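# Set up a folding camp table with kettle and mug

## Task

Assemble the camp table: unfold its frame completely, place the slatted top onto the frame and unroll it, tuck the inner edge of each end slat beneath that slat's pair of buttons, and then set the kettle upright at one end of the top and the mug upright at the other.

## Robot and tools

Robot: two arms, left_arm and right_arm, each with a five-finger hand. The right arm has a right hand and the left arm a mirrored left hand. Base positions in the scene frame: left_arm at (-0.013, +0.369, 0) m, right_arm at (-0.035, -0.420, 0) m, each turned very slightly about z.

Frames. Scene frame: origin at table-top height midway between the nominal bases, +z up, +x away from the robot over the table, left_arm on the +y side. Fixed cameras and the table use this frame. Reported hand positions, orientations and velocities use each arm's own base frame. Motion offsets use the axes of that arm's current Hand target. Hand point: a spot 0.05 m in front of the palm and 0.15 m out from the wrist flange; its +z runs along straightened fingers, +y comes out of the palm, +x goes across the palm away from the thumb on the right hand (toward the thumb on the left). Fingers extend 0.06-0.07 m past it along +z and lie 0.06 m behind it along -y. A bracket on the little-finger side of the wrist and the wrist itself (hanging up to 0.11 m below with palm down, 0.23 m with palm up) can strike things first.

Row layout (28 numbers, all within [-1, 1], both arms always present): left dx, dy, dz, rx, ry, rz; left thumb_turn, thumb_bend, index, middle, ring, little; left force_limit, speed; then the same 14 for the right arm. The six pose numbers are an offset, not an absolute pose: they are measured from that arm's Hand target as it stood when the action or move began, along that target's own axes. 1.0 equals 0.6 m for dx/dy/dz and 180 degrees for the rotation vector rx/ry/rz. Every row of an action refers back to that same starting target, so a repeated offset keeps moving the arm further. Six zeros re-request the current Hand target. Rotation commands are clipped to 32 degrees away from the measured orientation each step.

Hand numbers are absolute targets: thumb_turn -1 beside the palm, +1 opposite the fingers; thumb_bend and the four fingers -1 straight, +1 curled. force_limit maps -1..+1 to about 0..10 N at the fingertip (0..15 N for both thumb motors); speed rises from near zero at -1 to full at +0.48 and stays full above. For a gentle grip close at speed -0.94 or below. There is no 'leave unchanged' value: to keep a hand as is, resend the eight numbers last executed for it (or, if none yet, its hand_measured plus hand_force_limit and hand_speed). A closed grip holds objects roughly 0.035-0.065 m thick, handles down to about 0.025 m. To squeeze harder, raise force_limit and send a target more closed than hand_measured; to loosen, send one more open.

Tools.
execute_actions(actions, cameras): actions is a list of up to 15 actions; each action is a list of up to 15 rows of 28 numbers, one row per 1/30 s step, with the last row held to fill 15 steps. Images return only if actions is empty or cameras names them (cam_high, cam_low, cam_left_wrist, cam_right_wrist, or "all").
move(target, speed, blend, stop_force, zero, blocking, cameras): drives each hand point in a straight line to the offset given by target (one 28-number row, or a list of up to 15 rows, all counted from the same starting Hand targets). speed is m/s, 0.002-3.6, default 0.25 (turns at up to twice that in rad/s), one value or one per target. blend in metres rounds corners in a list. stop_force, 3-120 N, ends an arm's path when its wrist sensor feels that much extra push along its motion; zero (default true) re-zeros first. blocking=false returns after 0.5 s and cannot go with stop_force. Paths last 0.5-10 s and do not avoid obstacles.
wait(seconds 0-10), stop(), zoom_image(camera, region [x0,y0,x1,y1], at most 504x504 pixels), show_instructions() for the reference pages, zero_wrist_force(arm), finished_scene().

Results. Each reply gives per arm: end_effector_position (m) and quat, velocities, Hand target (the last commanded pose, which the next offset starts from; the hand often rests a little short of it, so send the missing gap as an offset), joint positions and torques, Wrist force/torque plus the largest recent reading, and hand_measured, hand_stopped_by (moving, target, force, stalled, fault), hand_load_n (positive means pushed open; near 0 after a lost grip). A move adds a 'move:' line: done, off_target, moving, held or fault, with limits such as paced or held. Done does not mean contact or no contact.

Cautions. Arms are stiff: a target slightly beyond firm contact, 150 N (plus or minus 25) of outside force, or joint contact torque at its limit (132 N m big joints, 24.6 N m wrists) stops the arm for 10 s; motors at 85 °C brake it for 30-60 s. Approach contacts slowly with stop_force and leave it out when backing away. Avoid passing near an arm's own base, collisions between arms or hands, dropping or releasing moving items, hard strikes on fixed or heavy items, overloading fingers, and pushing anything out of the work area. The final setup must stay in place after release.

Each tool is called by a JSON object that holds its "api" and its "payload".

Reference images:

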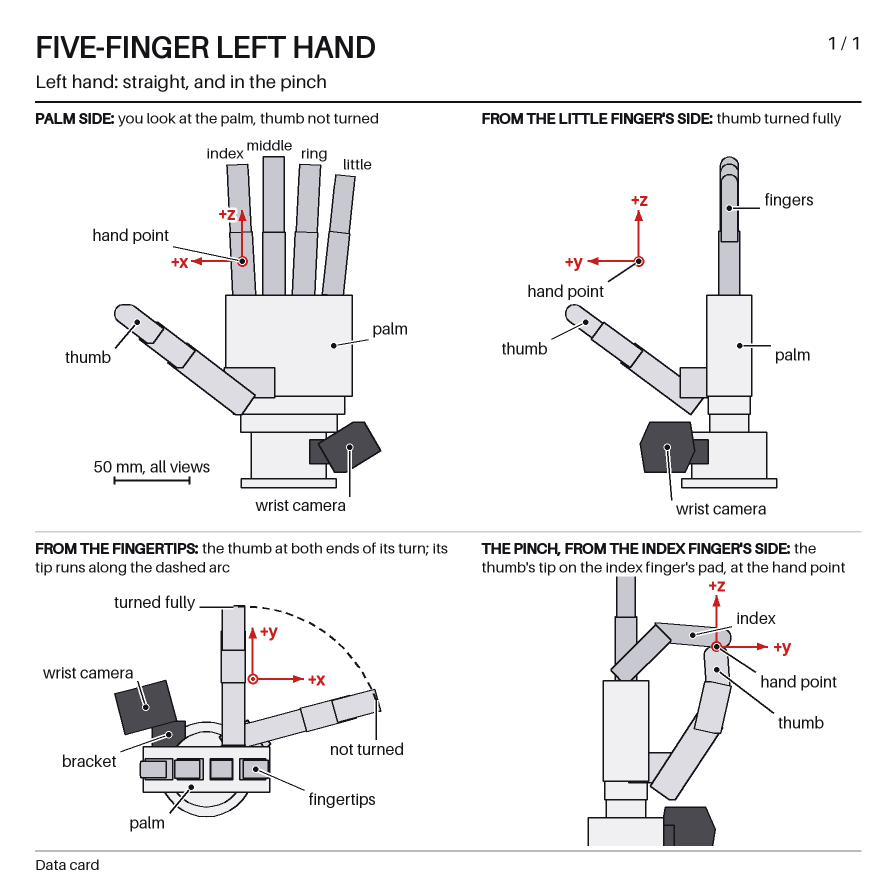

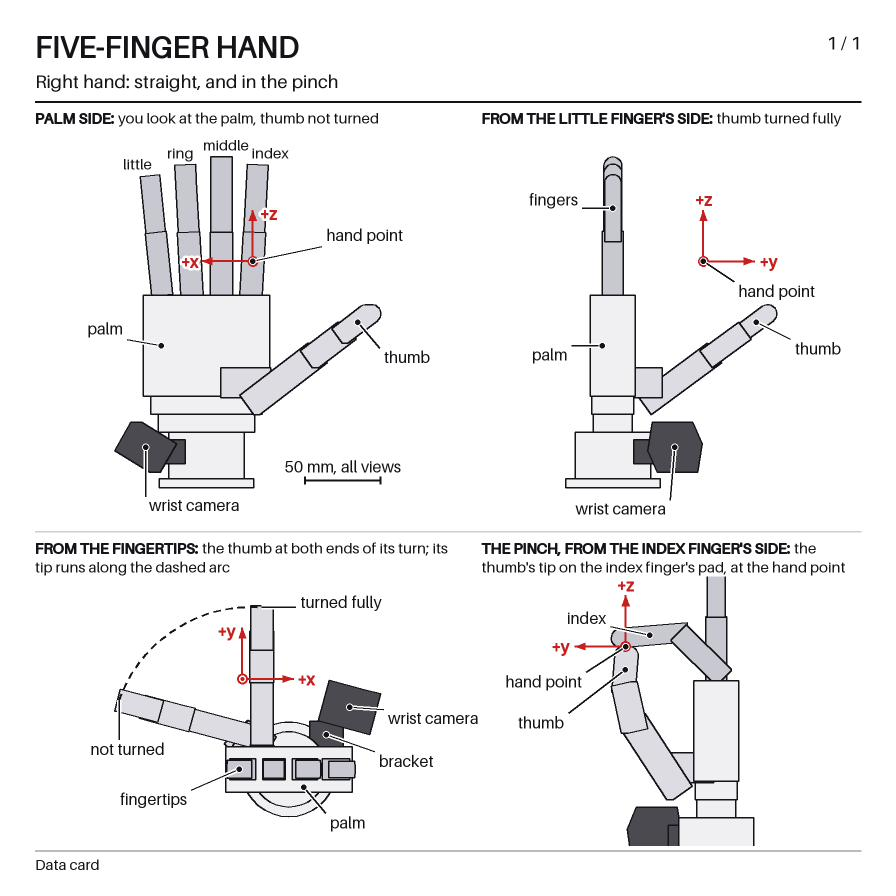

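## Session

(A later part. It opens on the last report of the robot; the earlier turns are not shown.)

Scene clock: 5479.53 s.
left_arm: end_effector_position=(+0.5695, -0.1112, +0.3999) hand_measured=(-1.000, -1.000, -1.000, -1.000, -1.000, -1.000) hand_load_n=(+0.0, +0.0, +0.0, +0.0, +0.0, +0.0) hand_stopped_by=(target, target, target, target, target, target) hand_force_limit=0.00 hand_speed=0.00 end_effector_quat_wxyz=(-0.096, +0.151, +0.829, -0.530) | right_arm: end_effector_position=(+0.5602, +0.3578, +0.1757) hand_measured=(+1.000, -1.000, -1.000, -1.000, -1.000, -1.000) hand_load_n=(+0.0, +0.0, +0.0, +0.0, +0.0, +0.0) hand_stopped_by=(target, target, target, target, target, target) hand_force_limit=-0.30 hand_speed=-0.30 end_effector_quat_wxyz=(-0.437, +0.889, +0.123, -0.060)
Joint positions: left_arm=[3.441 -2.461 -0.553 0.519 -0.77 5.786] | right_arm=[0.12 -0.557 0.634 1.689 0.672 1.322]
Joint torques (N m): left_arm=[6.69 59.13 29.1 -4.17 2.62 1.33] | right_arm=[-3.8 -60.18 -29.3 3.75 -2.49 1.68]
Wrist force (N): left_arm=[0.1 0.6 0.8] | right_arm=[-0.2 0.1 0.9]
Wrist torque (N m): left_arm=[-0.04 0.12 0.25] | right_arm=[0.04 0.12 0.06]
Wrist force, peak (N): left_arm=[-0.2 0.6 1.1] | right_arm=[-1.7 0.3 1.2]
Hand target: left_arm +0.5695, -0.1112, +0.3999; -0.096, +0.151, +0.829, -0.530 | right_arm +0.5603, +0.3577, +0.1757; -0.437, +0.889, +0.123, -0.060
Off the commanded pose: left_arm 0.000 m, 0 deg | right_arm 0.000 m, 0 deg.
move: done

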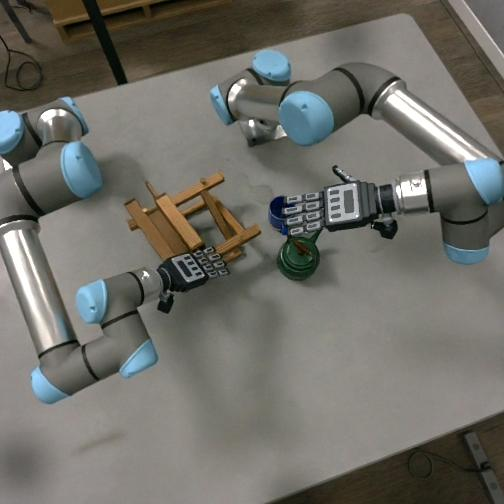

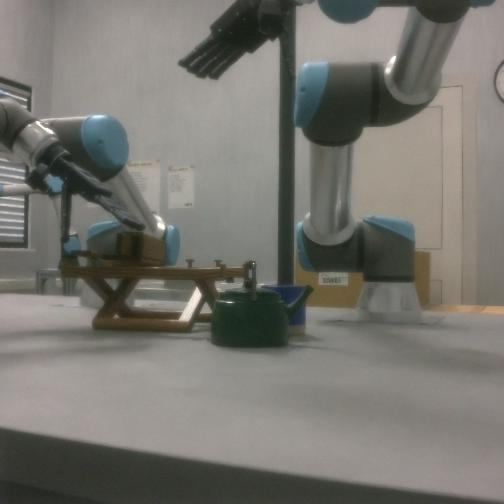

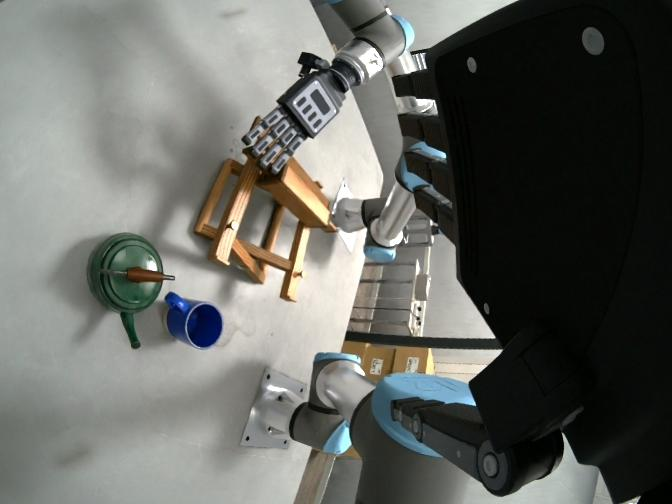

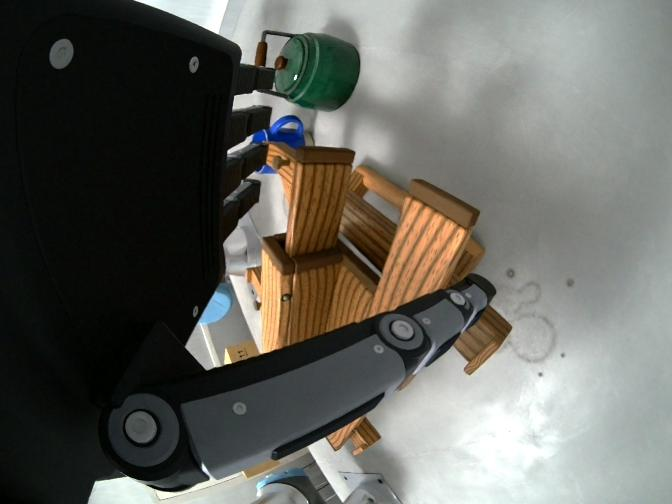

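{"api": "move", "payload": {"target": [[0,0,0,0,0,0,-1,-1,-1,-1,-1,-1,0,0, -0.2503,-0.0873,0.058,0,0,0,1,-1,-1,-1,-1,-1,-0.3,-0.3],[0,0,0,0,0,0,-1,-1,-1,-1,-1,-1,0,0, -0.2503,-0.0333,0.0997,0,0,0,1,-1,-1,-1,-1,-1,-0.3,-0.3]], "cameras": ["all"], "speed": [0.25,0.06], "stop_force": 8}}

{"api": "zoom_image", "payload": {"camera": "cam_right_wrist", "region": [200, 0, 670, 440]}}

{"api": "zoom_image", "payload": {"camera": "cam_low", "region": [60, 180, 220, 290]}}

{"api": "zoom_image", "payload": {"camera": "cam_high", "region": [110, 150, 300, 310]}}

Scene clock: 5515.73 s.
left_arm: end_effector_position=(+0.5695, -0.1112, +0.3999) hand_measured=(-1.000, -1.000, -1.000, -1.000, -1.000, -1.000) hand_load_n=(+0.0, +0.0, +0.0, +0.0, +0.0, +0.0) hand_stopped_by=(target, target, target, target, target, target) hand_force_limit=0.00 hand_speed=0.00 end_effector_quat_wxyz=(-0.096, +0.151, +0.829, -0.530) | right_arm: end_effector_position=(+0.3996, +0.3745, +0.1549) hand_measured=(+1.000, -1.000, -1.000, -1.000, -1.000, -1.000) hand_load_n=(+0.0, +0.0, +0.0, +0.0, +0.0, +0.0) hand_stopped_by=(target, target, target, target, target, target) hand_force_limit=-0.30 hand_speed=-0.30 end_effector_quat_wxyz=(-0.437, +0.889, +0.123, -0.060)
Joint positions: left_arm=[3.441 -2.461 -0.553 0.519 -0.77 5.786] | right_arm=[0.191 -0.944 1.37 1.251 0.661 1.436]
Joint torques (N m): left_arm=[6.97 58.44 29.65 -4.1 2.36 1.19] | right_arm=[2.39 -56.62 -26.45 1.65 -2.04 1.8]
Wrist force (N): left_arm=[-0.2 0.3 0.8] | right_arm=[-0.7 0.0 1.6]
Wrist torque (N m): left_arm=[-0.09 0.16 0.23] | right_arm=[0.00 0.12 0.12]
Wrist force, peak (N): left_arm=[0.0 0.6 1.2] | right_arm=[-2.1 -1.0 1.6]
Hand target: left_arm +0.5695, -0.1112, +0.3999; -0.096, +0.151, +0.829, -0.530 | right_arm +0.3996, +0.3745, +0.1549; -0.437, +0.889, +0.123, -0.060
Off the commanded pose: left_arm 0.000 m, 0 deg | right_arm 0.000 m, 0 deg.
move: done

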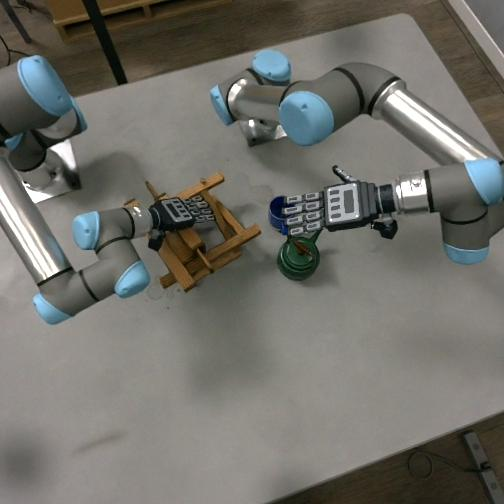

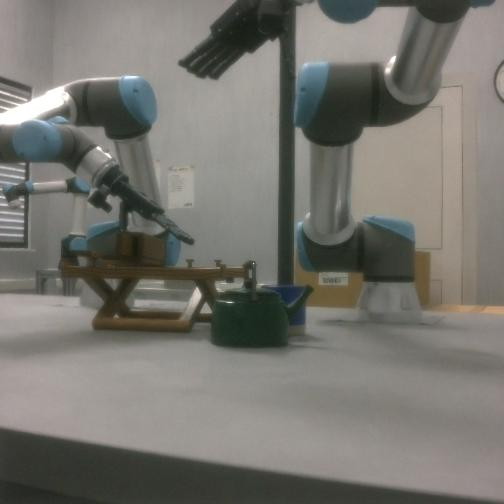

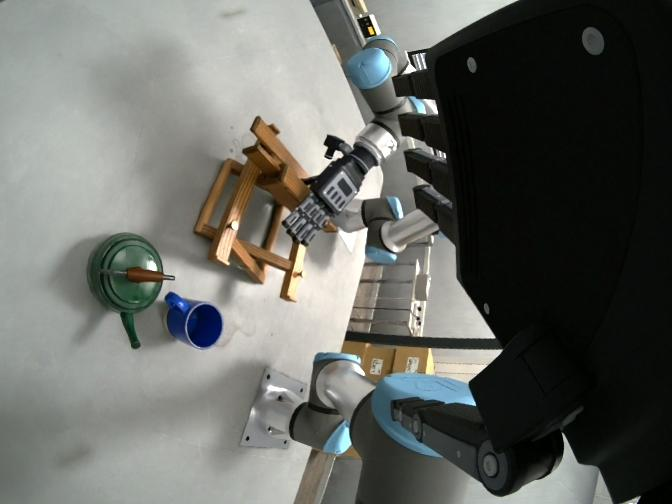

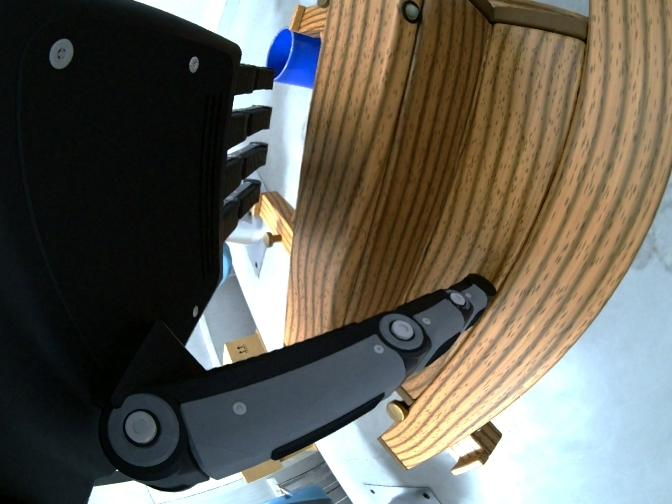

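Scaled by 1.072 from the camera's 672x504 image, which has a finer 960x720 frame.

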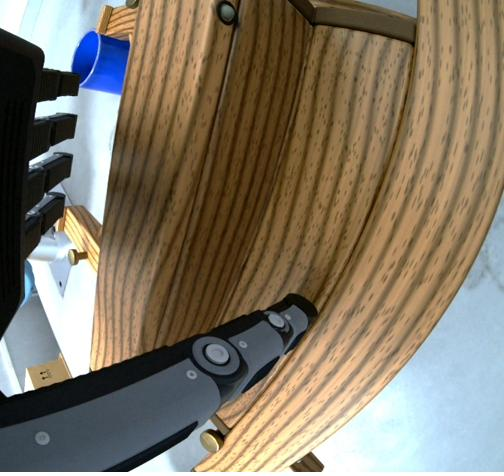

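Scaled by 3.150 from the camera's 504x504 image, which has a finer 720x720 frame.

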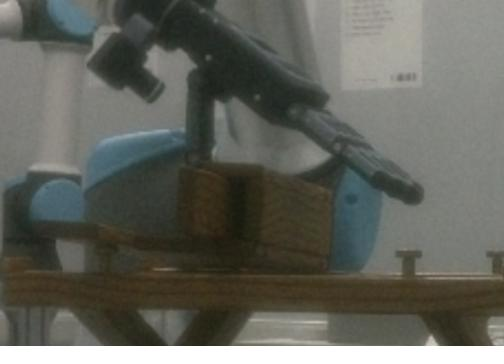

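Scaled by 2.653 from the camera's 504x504 image, which has a finer 720x720 frame.

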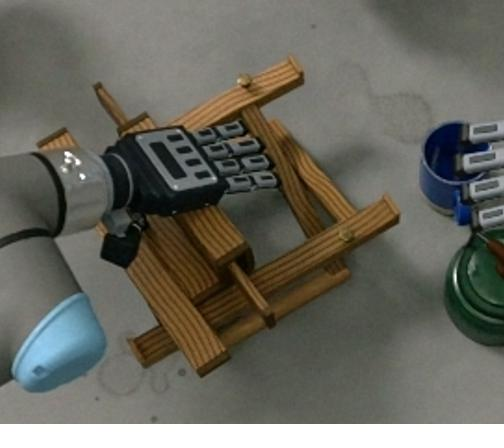

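{"api": "move", "payload": {"target": [0,0,0,0,0,0,-1,-1,-1,-1,-1,-1,0,0, 0,0,0,0,0,0,1,0,0,0,0,0,-0.5,-0.88], "cameras": ["cam_right_wrist"]}}

{"api": "wait", "payload": {"seconds": 2.5, "cameras": ["cam_right_wrist","cam_low","cam_high"]}}

Scene clock: 5529.70 s.
left_arm: end_effector_position=(+0.5695, -0.1112, +0.3999) hand_measured=(-1.000, -1.000, -1.000, -1.000, -1.000, -1.000) hand_load_n=(+0.0, +0.0, +0.0, +0.0, +0.0, +0.0) hand_stopped_by=(target, target, target, target, target, target) hand_force_limit=0.00 hand_speed=0.00 end_effector_quat_wxyz=(-0.096, +0.151, +0.829, -0.530) | right_arm: end_effector_position=(+0.3996, +0.3745, +0.1549) hand_measured=(+1.000, -0.520, -0.044, -0.076, -0.054, -0.010) hand_load_n=(+2.0, +5.0, +3.5, +0.0, +0.0, +3.0) hand_stopped_by=(target, force, force, force, force, force) hand_force_limit=-0.50 hand_speed=-0.88 end_effector_quat_wxyz=(-0.437, +0.889, +0.123, -0.060)
Joint positions: left_arm=[3.441 -2.461 -0.553 0.519 -0.77 5.786] | right_arm=[0.191 -0.944 1.37 1.251 0.661 1.436]
Joint torques (N m): left_arm=[6.8 57.82 28.32 -4.16 2.25 1.1] | right_arm=[2.92 -56.63 -24.67 1.41 -2.04 1.72]
Wrist force (N): left_arm=[-0.2 0.4 0.8] | right_arm=[-0.6 0.8 1.7]
Wrist torque (N m): left_arm=[-0.08 0.16 0.23] | right_arm=[-0.04 0.10 0.12]
Wrist force, peak (N): left_arm=[-0.3 0.9 1.1] | right_arm=[-1.1 -0.5 2.6]
Hand target: left_arm +0.5695, -0.1112, +0.3999; -0.096, +0.151, +0.829, -0.530 | right_arm +0.3996, +0.3745, +0.1549; -0.437, +0.889, +0.123, -0.060
Off the commanded pose: left_arm 0.000 m, 0 deg | right_arm 0.000 m, 0 deg.
move: done
Images, in order (width x height): cam_right_wrist 672x504.

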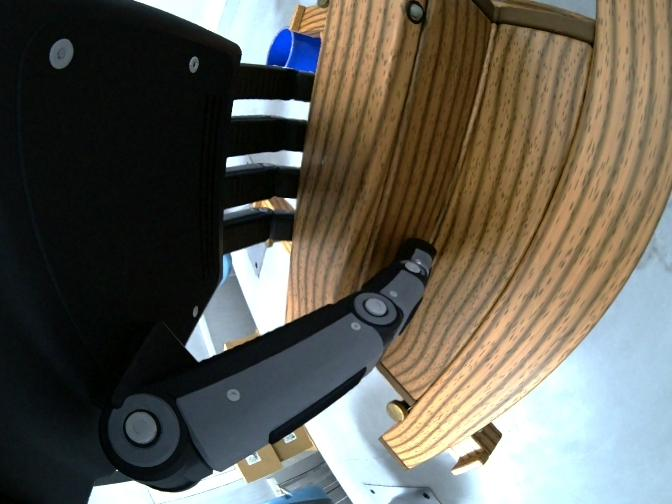

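Scene clock: 5532.20 s.
left_arm: end_effector_position=(+0.5695, -0.1112, +0.3999) hand_measured=(-1.000, -1.000, -1.000, -1.000, -1.000, -1.000) hand_load_n=(-0.5, +0.0, -0.5, +0.0, +0.0, +0.0) hand_stopped_by=(target, target, target, target, target, target) hand_force_limit=0.00 hand_speed=0.00 end_effector_quat_wxyz=(-0.096, +0.151, +0.829, -0.530) | right_arm: end_effector_position=(+0.3996, +0.3745, +0.1549) hand_measured=(+1.000, -0.520, -0.044, -0.076, -0.054, -0.010) hand_load_n=(+2.0, +5.0, +3.0, +0.0, +0.0, +3.0) hand_stopped_by=(target, force, force, force, force, force) hand_force_limit=-0.50 hand_speed=-0.88 end_effector_quat_wxyz=(-0.437, +0.889, +0.123, -0.060)
Joint positions: left_arm=[3.441 -2.461 -0.553 0.519 -0.77 5.786] | right_arm=[0.191 -0.944 1.37 1.251 0.661 1.436]
Joint torques (N m): left_arm=[5.94 57.49 28.87 -3.98 2.09 1.23] | right_arm=[3.01 -55.79 -24.82 1.91 -1.96 1.07]
Wrist force (N): left_arm=[-0.2 0.1 0.9] | right_arm=[-0.5 0.6 1.8]
Wrist torque (N m): left_arm=[-0.13 0.16 0.25] | right_arm=[-0.08 0.08 0.13]
Wrist force, peak (N): left_arm=[-0.2 0.8 1.0] | right_arm=[-0.4 0.6 2.1]
Hand target: left_arm +0.5695, -0.1112, +0.3999; -0.096, +0.151, +0.829, -0.530 | right_arm +0.3996, +0.3745, +0.1549; -0.437, +0.889, +0.123, -0.060
Off the commanded pose: left_arm 0.000 m, 0 deg | right_arm 0.000 m, 0 deg.
wait: 2.50 s; at rest by 0.17 s
Images, in order (width x height): cam_high 504x504, cam_low 504x504, cam_right_wrist 672x504.

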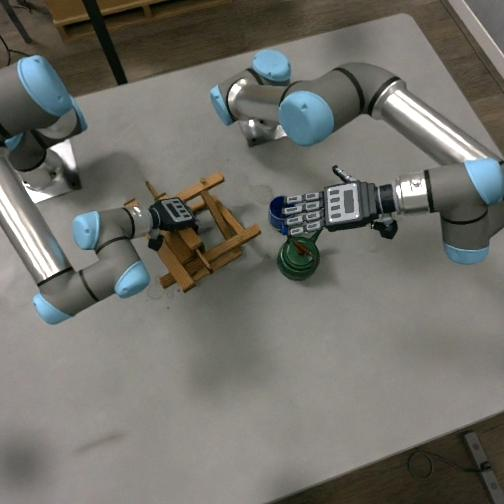

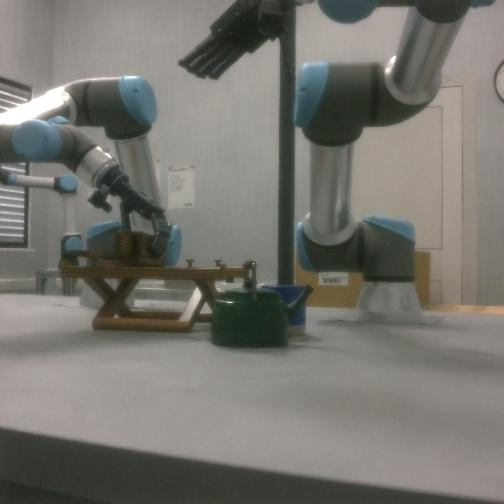

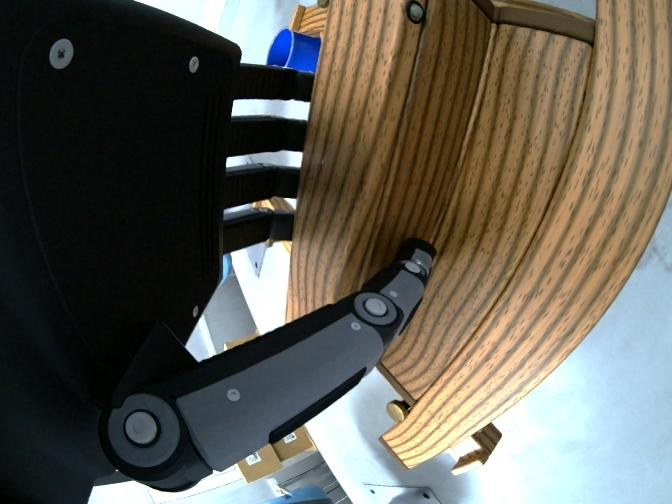

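{"api": "move", "payload": {"target": [0,0,0,0,0,0,-1,-1,-1,-1,-1,-1,0,0, 0,0,0,0,0,0,1,0.1,0.1,0.1,0.1,0.1,-0.3,-0.9]}}

{"api": "wait", "payload": {"seconds": 1.5}}

{"api": "move", "payload": {"target": [0,0,0,0,0,0,-1,-1,-1,-1,-1,-1,0,0, 0,-0.036,0.028,-0.1667,0,0,1,0.1,0.1,0.1,0.1,0.1,-0.3,-0.9], "cameras": ["all"], "speed": 0.1}}

{"api": "zoom_image", "payload": {"camera": "cam_low", "region": [60, 180, 220, 290]}}

{"api": "zoom_image", "payload": {"camera": "cam_high", "region": [110, 150, 300, 310]}}

Scene clock: 5573.90 s.
left_arm: end_effector_position=(+0.5695, -0.1112, +0.3999) hand_measured=(-1.000, -1.000, -1.000, -1.000, -1.000, -1.000) hand_load_n=(+0.0, +0.0, +0.0, +0.0, +0.0, +0.0) hand_stopped_by=(target, target, target, target, target, target) hand_force_limit=0.00 hand_speed=0.00 end_effector_quat_wxyz=(-0.096, +0.151, +0.829, -0.530) | right_arm: end_effector_position=(+0.3996, +0.3745, +0.1549) hand_measured=(+1.000, -0.520, -0.036, -0.032, -0.018, +0.008) hand_load_n=(+2.0, +3.5, +0.0, +4.5, +1.0, +0.0) hand_stopped_by=(target, force, force, force, force, force) hand_force_limit=-0.30 hand_speed=-0.90 end_effector_quat_wxyz=(-0.437, +0.889, +0.123, -0.060)
Joint positions: left_arm=[3.441 -2.461 -0.553 0.519 -0.77 5.786] | right_arm=[0.191 -0.944 1.37 1.251 0.661 1.436]
Joint torques (N m): left_arm=[6.72 58.49 28.33 -4.03 1.99 1.12] | right_arm=[3.75 -53.76 -24.27 2.55 -1.93 0.09]
Wrist force (N): left_arm=[-0.4 0.5 0.8] | right_arm=[-1.0 1.3 2.6]
Wrist torque (N m): left_arm=[-0.06 0.20 0.21] | right_arm=[0.00 0.08 0.17]
Wrist force, peak (N): left_arm=[-0.2 0.5 1.2] | right_arm=[-1.2 1.1 2.9]
Hand target: left_arm +0.5695, -0.1112, +0.3999; -0.096, +0.151, +0.829, -0.530 | right_arm +0.3996, +0.3745, +0.1549; -0.437, +0.889, +0.123, -0.060
Off the commanded pose: left_arm 0.000 m, 0 deg | right_arm 0.000 m, 0 deg.
move: done

Scene clock: 5575.40 s.
left_arm: end_effector_position=(+0.5695, -0.1112, +0.3999) hand_measured=(-1.000, -1.000, -1.000, -1.000, -1.000, -1.000) hand_load_n=(+0.0, +0.0, +0.0, -0.5, +0.0, +0.0) hand_stopped_by=(target, target, target, target, target, target) hand_force_limit=0.00 hand_speed=0.00 end_effector_quat_wxyz=(-0.096, +0.151, +0.829, -0.530) | right_arm: end_effector_position=(+0.3996, +0.3745, +0.1549) hand_measured=(+1.000, -0.520, -0.036, -0.032, -0.018, +0.008) hand_load_n=(+2.0, +3.5, +0.0, +4.5, +1.0, +0.0) hand_stopped_by=(target, force, force, force, force, force) hand_force_limit=-0.30 hand_speed=-0.90 end_effector_quat_wxyz=(-0.437, +0.889, +0.123, -0.060)
Joint positions: left_arm=[3.441 -2.461 -0.553 0.519 -0.77 5.786] | right_arm=[0.191 -0.944 1.37 1.251 0.661 1.436]
Joint torques (N m): left_arm=[6.49 57.3 28.91 -3.92 1.87 1.1] | right_arm=[2.77 -51.41 -21.89 2.69 -1.96 -0.19]
Wrist force (N): left_arm=[-0.2 0.6 0.9] | right_arm=[-1.0 1.1 2.5]
Wrist torque (N m): left_arm=[-0.05 0.16 0.23] | right_arm=[-0.02 0.08 0.16]
Wrist force, peak (N): left_arm=[-0.3 0.5 1.1] | right_arm=[-1.1 1.1 3.0]
Hand target: left_arm +0.5695, -0.1112, +0.3999; -0.096, +0.151, +0.829, -0.530 | right_arm +0.3996, +0.3745, +0.1549; -0.437, +0.889, +0.123, -0.060
Off the commanded pose: left_arm 0.000 m, 0 deg | right_arm 0.000 m, 0 deg.
wait: 1.50 s; at rest by 0.17 s

Scene clock: 5578.43 s.
left_arm: end_effector_position=(+0.5695, -0.1112, +0.3999) hand_measured=(-1.000, -1.000, -1.000, -1.000, -1.000, -1.000) hand_load_n=(+0.0, +0.0, +0.0, -0.5, +0.0, +0.0) hand_stopped_by=(target, target, target, target, target, target) hand_force_limit=0.00 hand_speed=0.00 end_effector_quat_wxyz=(-0.096, +0.151, +0.829, -0.530) | right_arm: end_effector_position=(+0.3924, +0.4001, +0.1617) hand_measured=(+1.000, -0.520, -0.036, -0.032, -0.018, +0.008) hand_load_n=(+1.5, +2.0, +0.0, +2.0, +1.0, +0.5) hand_stopped_by=(target, force, force, force, force, force) hand_force_limit=-0.30 hand_speed=-0.90 end_effector_quat_wxyz=(-0.192, +0.972, +0.134, -0.026)
Joint positions: left_arm=[3.441 -2.461 -0.553 0.519 -0.77 5.786] | right_arm=[0.471 -0.892 1.069 1.312 1.188 1.784]
Joint torques (N m): left_arm=[6.4 57.93 28.29 -3.9 1.88 0.83] | right_arm=[-6.46 -64.56 -10.97 1.15 -0.97 -2.41]
Wrist force (N): left_arm=[-0.3 0.4 0.8] | right_arm=[-1.1 2.3 4.0]
Wrist torque (N m): left_arm=[-0.09 0.18 0.23] | right_arm=[0.12 0.18 0.02]
Wrist force, peak (N): left_arm=[-0.2 0.7 1.0] | right_arm=[-1.2 3.1 3.8]
Hand target: left_arm +0.5695, -0.1112, +0.3999; -0.096, +0.151, +0.829, -0.530 | right_arm +0.3924, +0.4000, +0.1618; -0.192, +0.972, +0.134, -0.026
Off the commanded pose: left_arm 0.000 m, 0 deg | right_arm 0.000 m, 0 deg.
move: done

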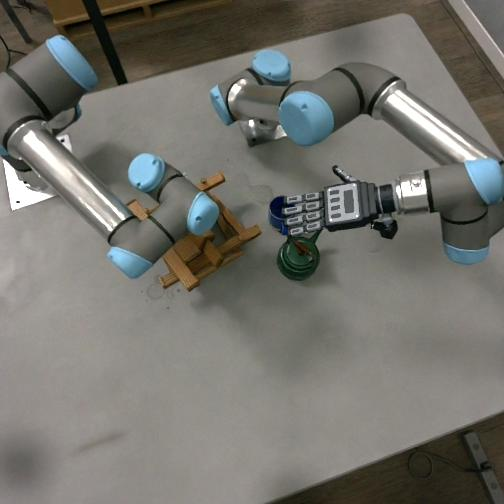

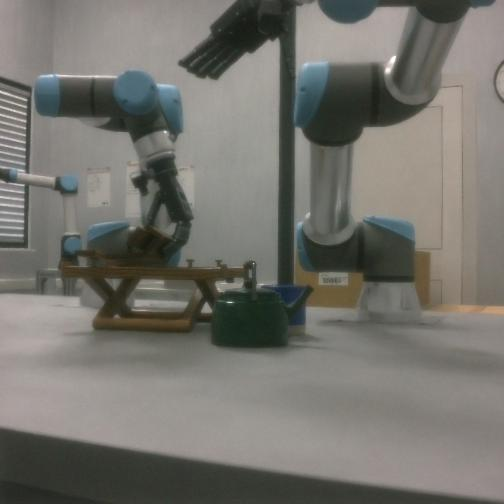

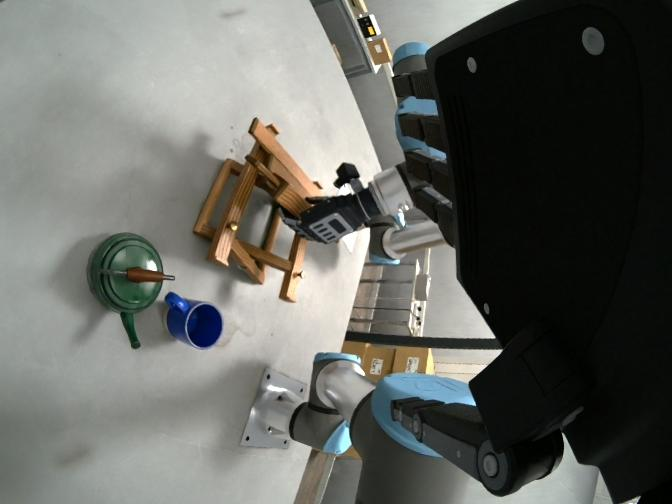

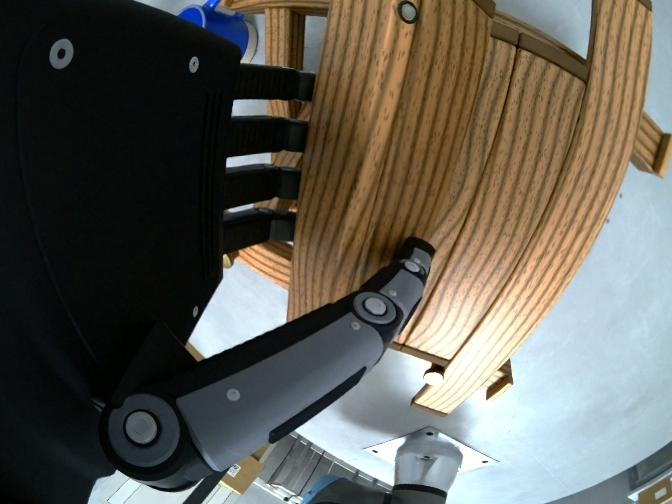

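Scaled by 3.150 from the camera's 504x504 image, which has a finer 720x720 frame.

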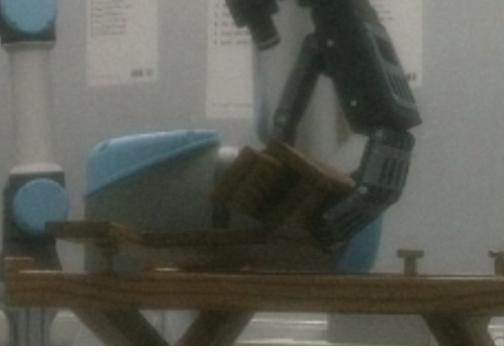

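Scaled by 2.653 from the camera's 504x504 image, which has a finer 720x720 frame.

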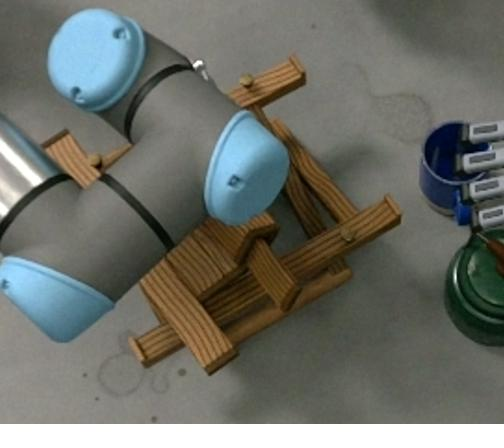

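{"api": "move", "payload": {"target": [0,0,0,0,0,0,-1,-1,-1,-1,-1,-1,0,0, 0,-0.0405,0.034,-0.1944,0,0,1,0.1,0.1,0.1,0.1,0.1,-0.3,-0.9], "cameras": ["all"], "speed": 0.1}}

{"api": "zoom_image", "payload": {"camera": "cam_low", "region": [60, 180, 220, 290]}}

{"api": "zoom_image", "payload": {"camera": "cam_high", "region": [110, 150, 300, 310]}}

Scene clock: 5593.07 s.
left_arm: end_effector_position=(+0.5695, -0.1112, +0.3999) hand_measured=(-1.000, -1.000, -1.000, -1.000, -1.000, -1.000) hand_load_n=(+0.0, +0.0, +0.0, +0.0, +0.0, +0.0) hand_stopped_by=(target, target, target, target, target, target) hand_force_limit=0.00 hand_speed=0.00 end_effector_quat_wxyz=(-0.096, +0.151, +0.829, -0.530) | right_arm: end_effector_position=(+0.3842, +0.4292, +0.1521) hand_measured=(+1.000, -0.518, -0.036, -0.032, -0.018, +0.008) hand_load_n=(+2.0, +1.5, +4.5, +0.0, +0.0, +0.0) hand_stopped_by=(target, force, force, force, force, force) hand_force_limit=-0.30 hand_speed=-0.90 end_effector_quat_wxyz=(+0.109, +0.985, +0.136, +0.015)
Joint positions: left_arm=[3.441 -2.461 -0.553 0.519 -0.77 5.786] | right_arm=[0.758 -0.555 0.589 1.64 1.765 2.066]
Joint torques (N m): left_arm=[6.28 57.72 28.91 -3.76 1.69 0.85] | right_arm=[-7.75 -73.61 -11.6 1.85 -0.94 -2.45]
Wrist force (N): left_arm=[-0.2 0.4 0.8] | right_arm=[-0.6 0.2 3.2]
Wrist torque (N m): left_arm=[-0.08 0.16 0.24] | right_arm=[0.10 0.12 0.14]
Wrist force, peak (N): left_arm=[-0.2 0.7 1.2] | right_arm=[-1.1 3.0 3.9]
Hand target: left_arm +0.5695, -0.1112, +0.3999; -0.096, +0.151, +0.829, -0.530 | right_arm +0.3843, +0.4291, +0.1522; +0.109, +0.985, +0.136, +0.015
Off the commanded pose: left_arm 0.000 m, 0 deg | right_arm 0.000 m, 0 deg.
move: done

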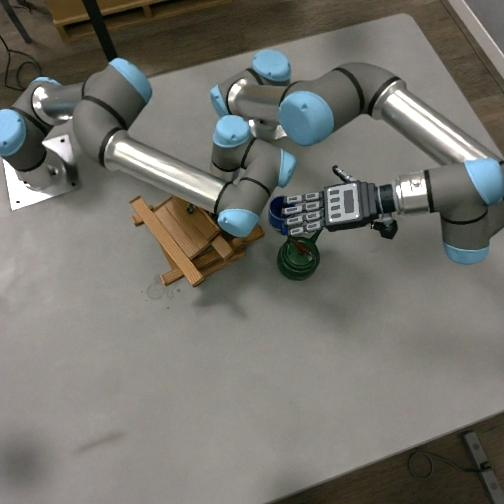

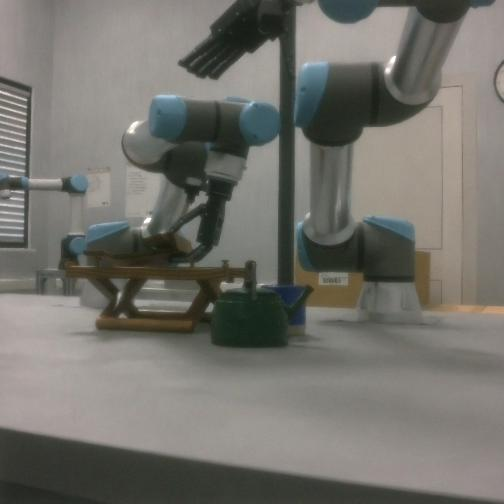

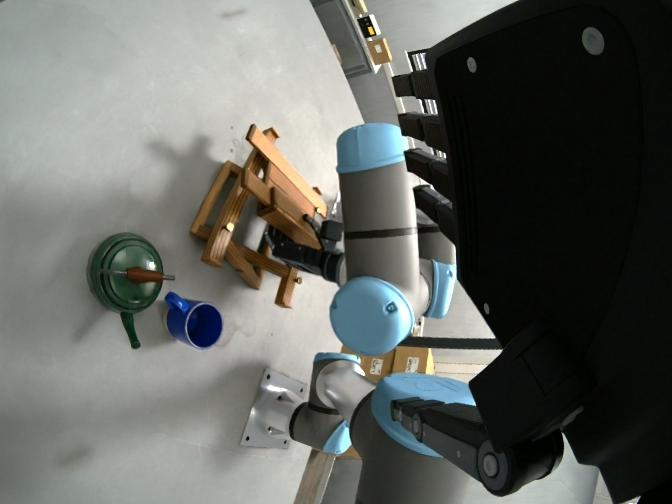

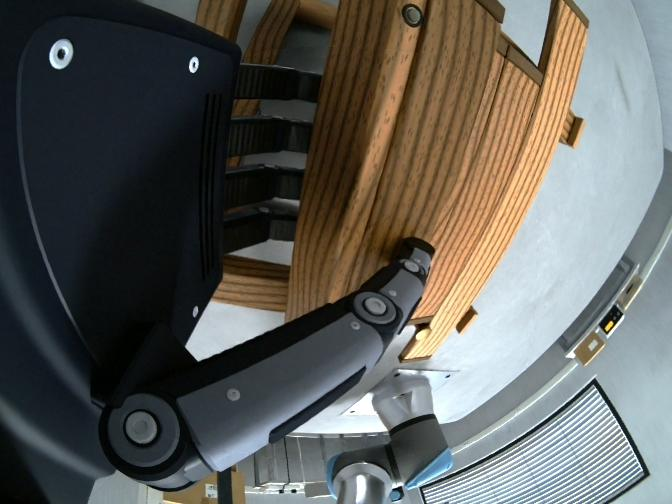

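Scaled by 3.150 from the camera's 504x504 image, which has a finer 720x720 frame.

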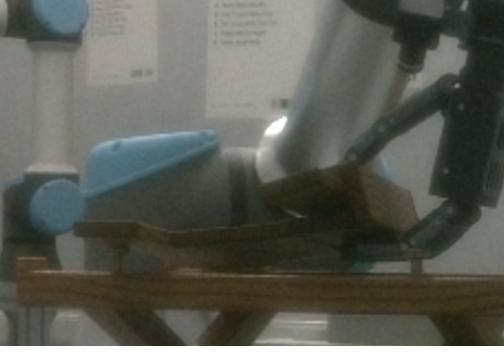

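Scaled by 2.653 from the camera's 504x504 image, which has a finer 720x720 frame.

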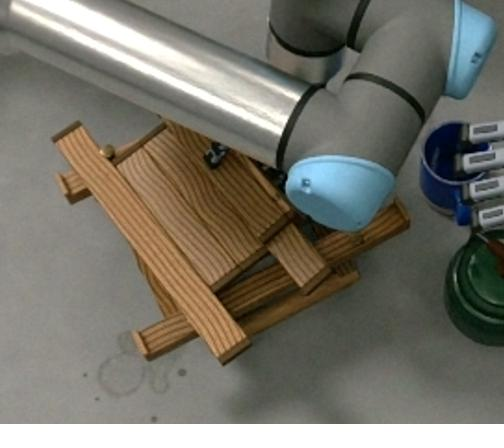

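{"api": "move", "payload": {"target": [0,0,0,0,0,0,-1,-1,-1,-1,-1,-1,0,0, 0,-0.0257,0.0163,-0.1111,0,0,1,0.1,0.1,0.1,0.1,0.1,-0.3,-0.9], "cameras": ["cam_low","cam_left_wrist"], "speed": 0.08}}

{"api": "zoom_image", "payload": {"camera": "cam_low", "region": [60, 180, 220, 290]}}

{"api": "zoom_image", "payload": {"camera": "cam_left_wrist", "region": [180, 100, 360, 320]}}

Scene clock: 5608.23 s.
left_arm: end_effector_position=(+0.5695, -0.1112, +0.3999) hand_measured=(-1.000, -1.000, -1.000, -1.000, -1.000, -1.000) hand_load_n=(+0.0, +0.0, +0.0, +0.0, +0.0, +0.0) hand_stopped_by=(target, target, target, target, target, target) hand_force_limit=0.00 hand_speed=0.00 end_effector_quat_wxyz=(-0.096, +0.151, +0.829, -0.530) | right_arm: end_effector_position=(+0.3814, +0.4390, +0.1418) hand_measured=(+1.000, -0.520, -0.036, -0.032, -0.018, +0.008) hand_load_n=(+2.0, +4.0, +4.0, +3.5, +0.0, +0.5) hand_stopped_by=(target, force, force, force, force, force) hand_force_limit=-0.30 hand_speed=-0.90 end_effector_quat_wxyz=(+0.244, +0.960, +0.132, +0.034)
Joint positions: left_arm=[3.441 -2.461 -0.553 0.519 -0.77 5.786] | right_arm=[0.847 -0.313 0.284 1.886 1.985 2.205]
Joint torques (N m): left_arm=[6.41 56.76 28.3 -3.91 1.54 0.79] | right_arm=[-4.92 -78.59 -10.42 2.27 -0.29 -1.06]
Wrist force (N): left_arm=[-0.3 0.4 0.9] | right_arm=[-0.2 -0.9 4.1]
Wrist torque (N m): left_arm=[-0.08 0.18 0.23] | right_arm=[0.26 0.10 0.15]
Wrist force, peak (N): left_arm=[-0.2 0.4 1.2] | right_arm=[-0.5 -2.7 5.5]
Hand target: left_arm +0.5695, -0.1112, +0.3999; -0.096, +0.151, +0.829, -0.530 | right_arm +0.3814, +0.4390, +0.1418; +0.244, +0.960, +0.132, +0.034 (not the last commanded pose)
Off the commanded pose: left_arm 0.000 m, 0 deg | right_arm 0.004 m, 4 deg.
move: held (right_arm; a check stopped the path); limits=held
pose unreachable (right arm): on one or more control steps of this call, first in action 0 (counted from 0), this arm could not follow its commanded pose, so it was not sent that pose on those steps. It may still have moved: this result reports where it is.
cause: moving toward the commanded pose would bring two parts of the arm too close to each other (joints 4 (wrist 1) to 6 (wrist 3) lie between them).
Images, in order (width x height): cam_low 504x504, cam_left_wrist 672x504.

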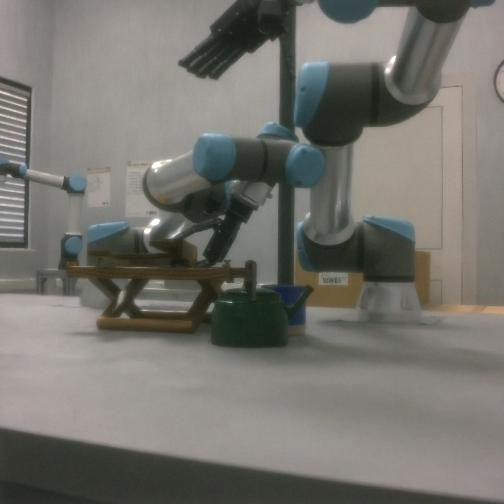

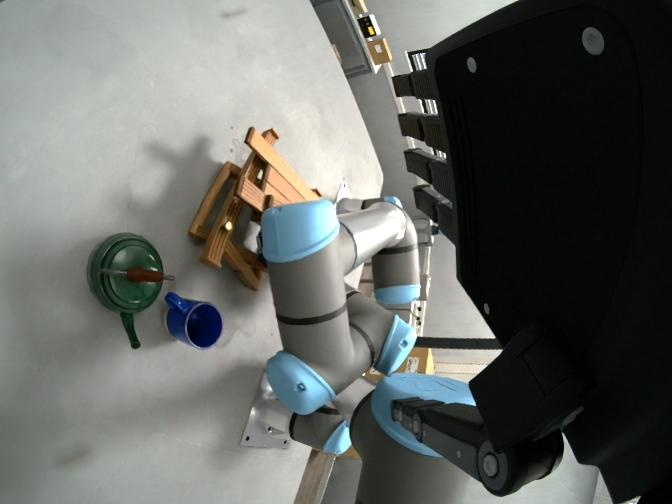

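Scaled by 3.150 from the camera's 504x504 image, which has a finer 720x720 frame.

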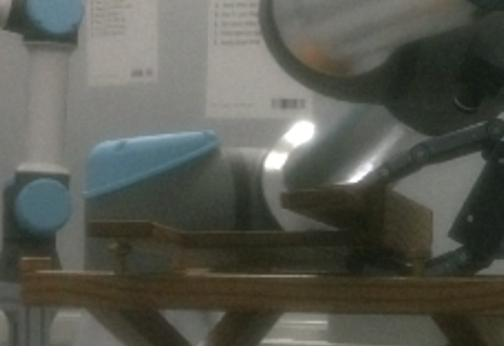

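Scaled by 2.291 from the camera's 672x504 image, which has a finer 960x720 frame.

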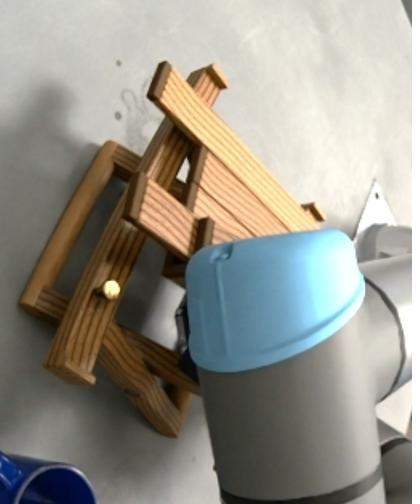

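{"api": "move", "payload": {"target": [0,0,0,0,0,0,-1,-1,-1,-1,-1,-1,0,0, 0,0,0,0,0,0,1,-1,-0.15,-0.15,-0.15,-0.15,-0.3,-0.8], "cameras": ["cam_low","cam_left_wrist"], "speed": 0.08}}

{"api": "wait", "payload": {"seconds": 2, "cameras": ["cam_low","cam_left_wrist","cam_right_wrist"]}}

{"api": "zoom_image", "payload": {"camera": "cam_low", "region": [60, 180, 220, 290]}}

Scene clock: 5642.33 s.
left_arm: end_effector_position=(+0.5695, -0.1112, +0.3999) hand_measured=(-1.000, -1.000, -1.000, -1.000, -1.000, -1.000) hand_load_n=(+0.0, +0.0, +0.0, +0.0, +0.0, +0.0) hand_stopped_by=(target, target, target, target, target, target) hand_force_limit=0.00 hand_speed=0.00 end_effector_quat_wxyz=(-0.096, +0.151, +0.829, -0.530) | right_arm: end_effector_position=(+0.3814, +0.4390, +0.1419) hand_measured=(+1.000, -1.000, -0.150, -0.150, -0.150, -0.150) hand_load_n=(+0.0, +0.0, +0.0, +0.0, +0.0, +0.0) hand_stopped_by=(target, target, target, target, target, target) hand_force_limit=-0.30 hand_speed=-0.80 end_effector_quat_wxyz=(+0.244, +0.960, +0.132, +0.034)
Joint positions: left_arm=[3.441 -2.461 -0.553 0.519 -0.77 5.786] | right_arm=[0.847 -0.313 0.284 1.886 1.985 2.205]
Joint torques (N m): left_arm=[5.44 57.19 28.67 -3.75 1.29 0.74] | right_arm=[-2.71 -62.61 -12.26 4.41 0.93 -0.66]
Wrist force (N): left_arm=[-0.2 0.2 1.0] | right_arm=[0.0 0.4 0.7]
Wrist torque (N m): left_arm=[-0.12 0.16 0.24] | right_arm=[0.13 0.08 0.09]
Wrist force, peak (N): left_arm=[-0.2 0.7 1.2] | right_arm=[-0.2 -1.2 4.4]
Hand target: left_arm +0.5695, -0.1112, +0.3999; -0.096, +0.151, +0.829, -0.530 | right_arm +0.3814, +0.4390, +0.1418; +0.244, +0.960, +0.132, +0.034
Off the commanded pose: left_arm 0.000 m, 0 deg | right_arm 0.000 m, 0 deg.
move: done
Images, in order (width x height): cam_low 504x504, cam_left_wrist 672x504.

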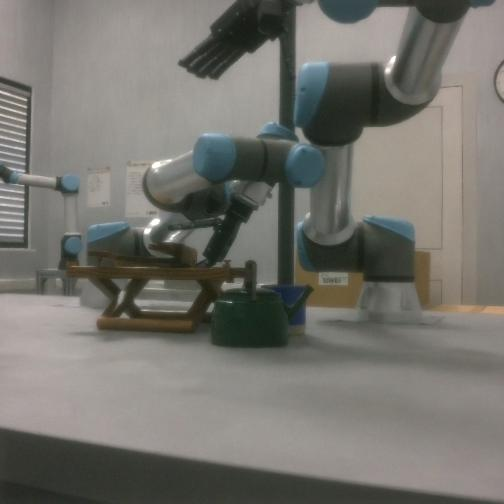

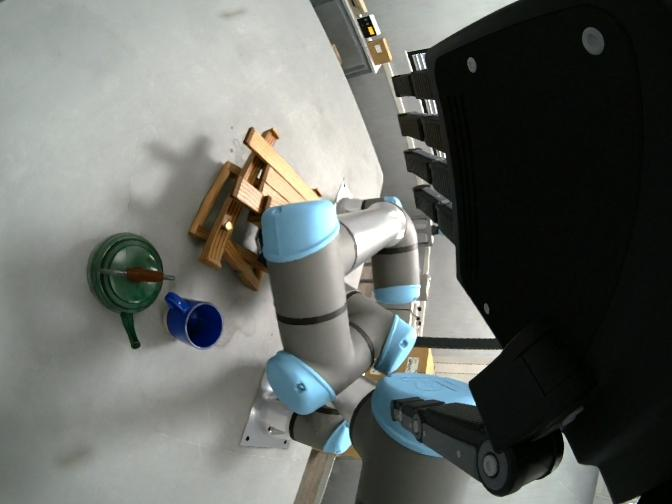

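Scene clock: 5644.33 s.
left_arm: end_effector_position=(+0.5695, -0.1112, +0.3999) hand_measured=(-1.000, -1.000, -1.000, -1.000, -1.000, -1.000) hand_load_n=(+0.0, +0.0, +0.0, -0.5, +0.0, -0.5) hand_stopped_by=(target, target, target, target, target, target) hand_force_limit=0.00 hand_speed=0.00 end_effector_quat_wxyz=(-0.096, +0.151, +0.829, -0.530) | right_arm: end_effector_position=(+0.3814, +0.4390, +0.1418) hand_measured=(+1.000, -1.000, -0.150, -0.150, -0.150, -0.150) hand_load_n=(+0.0, +0.0, +0.0, +0.0, +0.0, +0.0) hand_stopped_by=(target, target, target, target, target, target) hand_force_limit=-0.30 hand_speed=-0.80 end_effector_quat_wxyz=(+0.244, +0.960, +0.132, +0.034)
Joint positions: left_arm=[3.441 -2.461 -0.553 0.519 -0.77 5.786] | right_arm=[0.847 -0.313 0.284 1.886 1.985 2.205]
Joint torques (N m): left_arm=[5.33 56.93 27.84 -3.63 1.26 0.87] | right_arm=[-0.29 -52.51 -13 4.27 1.79 1.5]
Wrist force (N): left_arm=[-0.1 0.5 1.0] | right_arm=[0.2 0.4 0.7]
Wrist torque (N m): left_arm=[-0.08 0.16 0.24] | right_arm=[0.13 0.07 0.10]
Wrist force, peak (N): left_arm=[-0.3 0.6 1.1] | right_arm=[0.2 0.8 0.8]
Hand target: left_arm +0.5695, -0.1112, +0.3999; -0.096, +0.151, +0.829, -0.530 | right_arm +0.3814, +0.4390, +0.1418; +0.244, +0.960, +0.132, +0.034
Off the commanded pose: left_arm 0.000 m, 0 deg | right_arm 0.000 m, 0 deg.
wait: 2.00 s; at rest by 0.17 s
Images, in order (width x height): cam_low 504x504, cam_left_wrist 672x504, cam_right_wrist 672x504.

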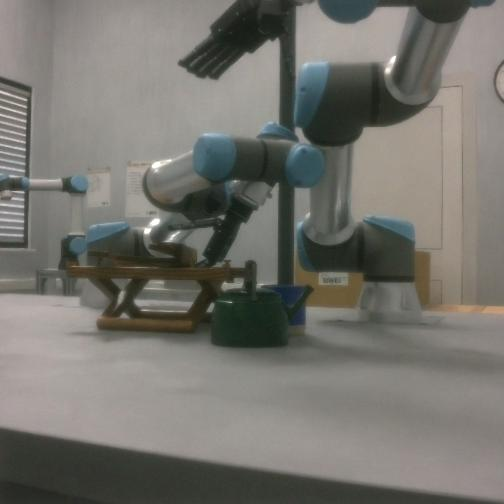

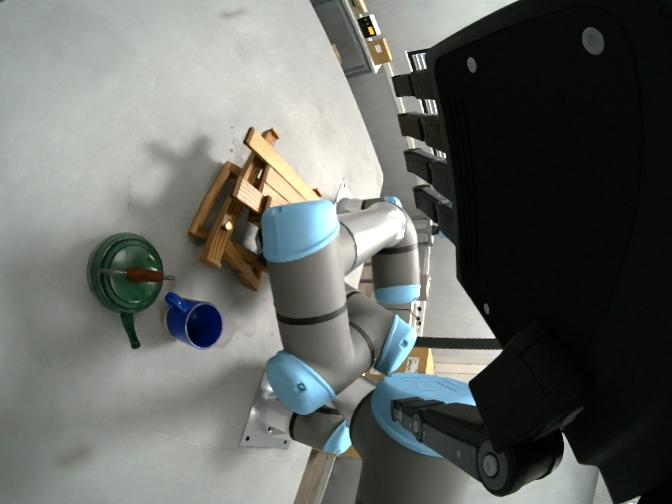

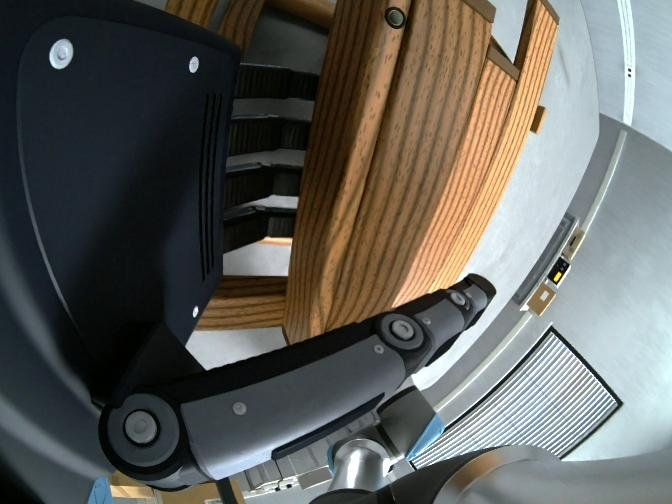

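Scaled by 3.150 from the camera's 504x504 image, which has a finer 720x720 frame.

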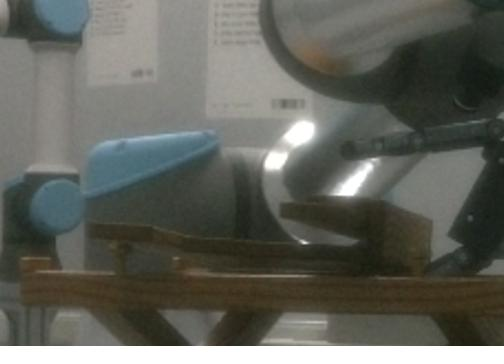

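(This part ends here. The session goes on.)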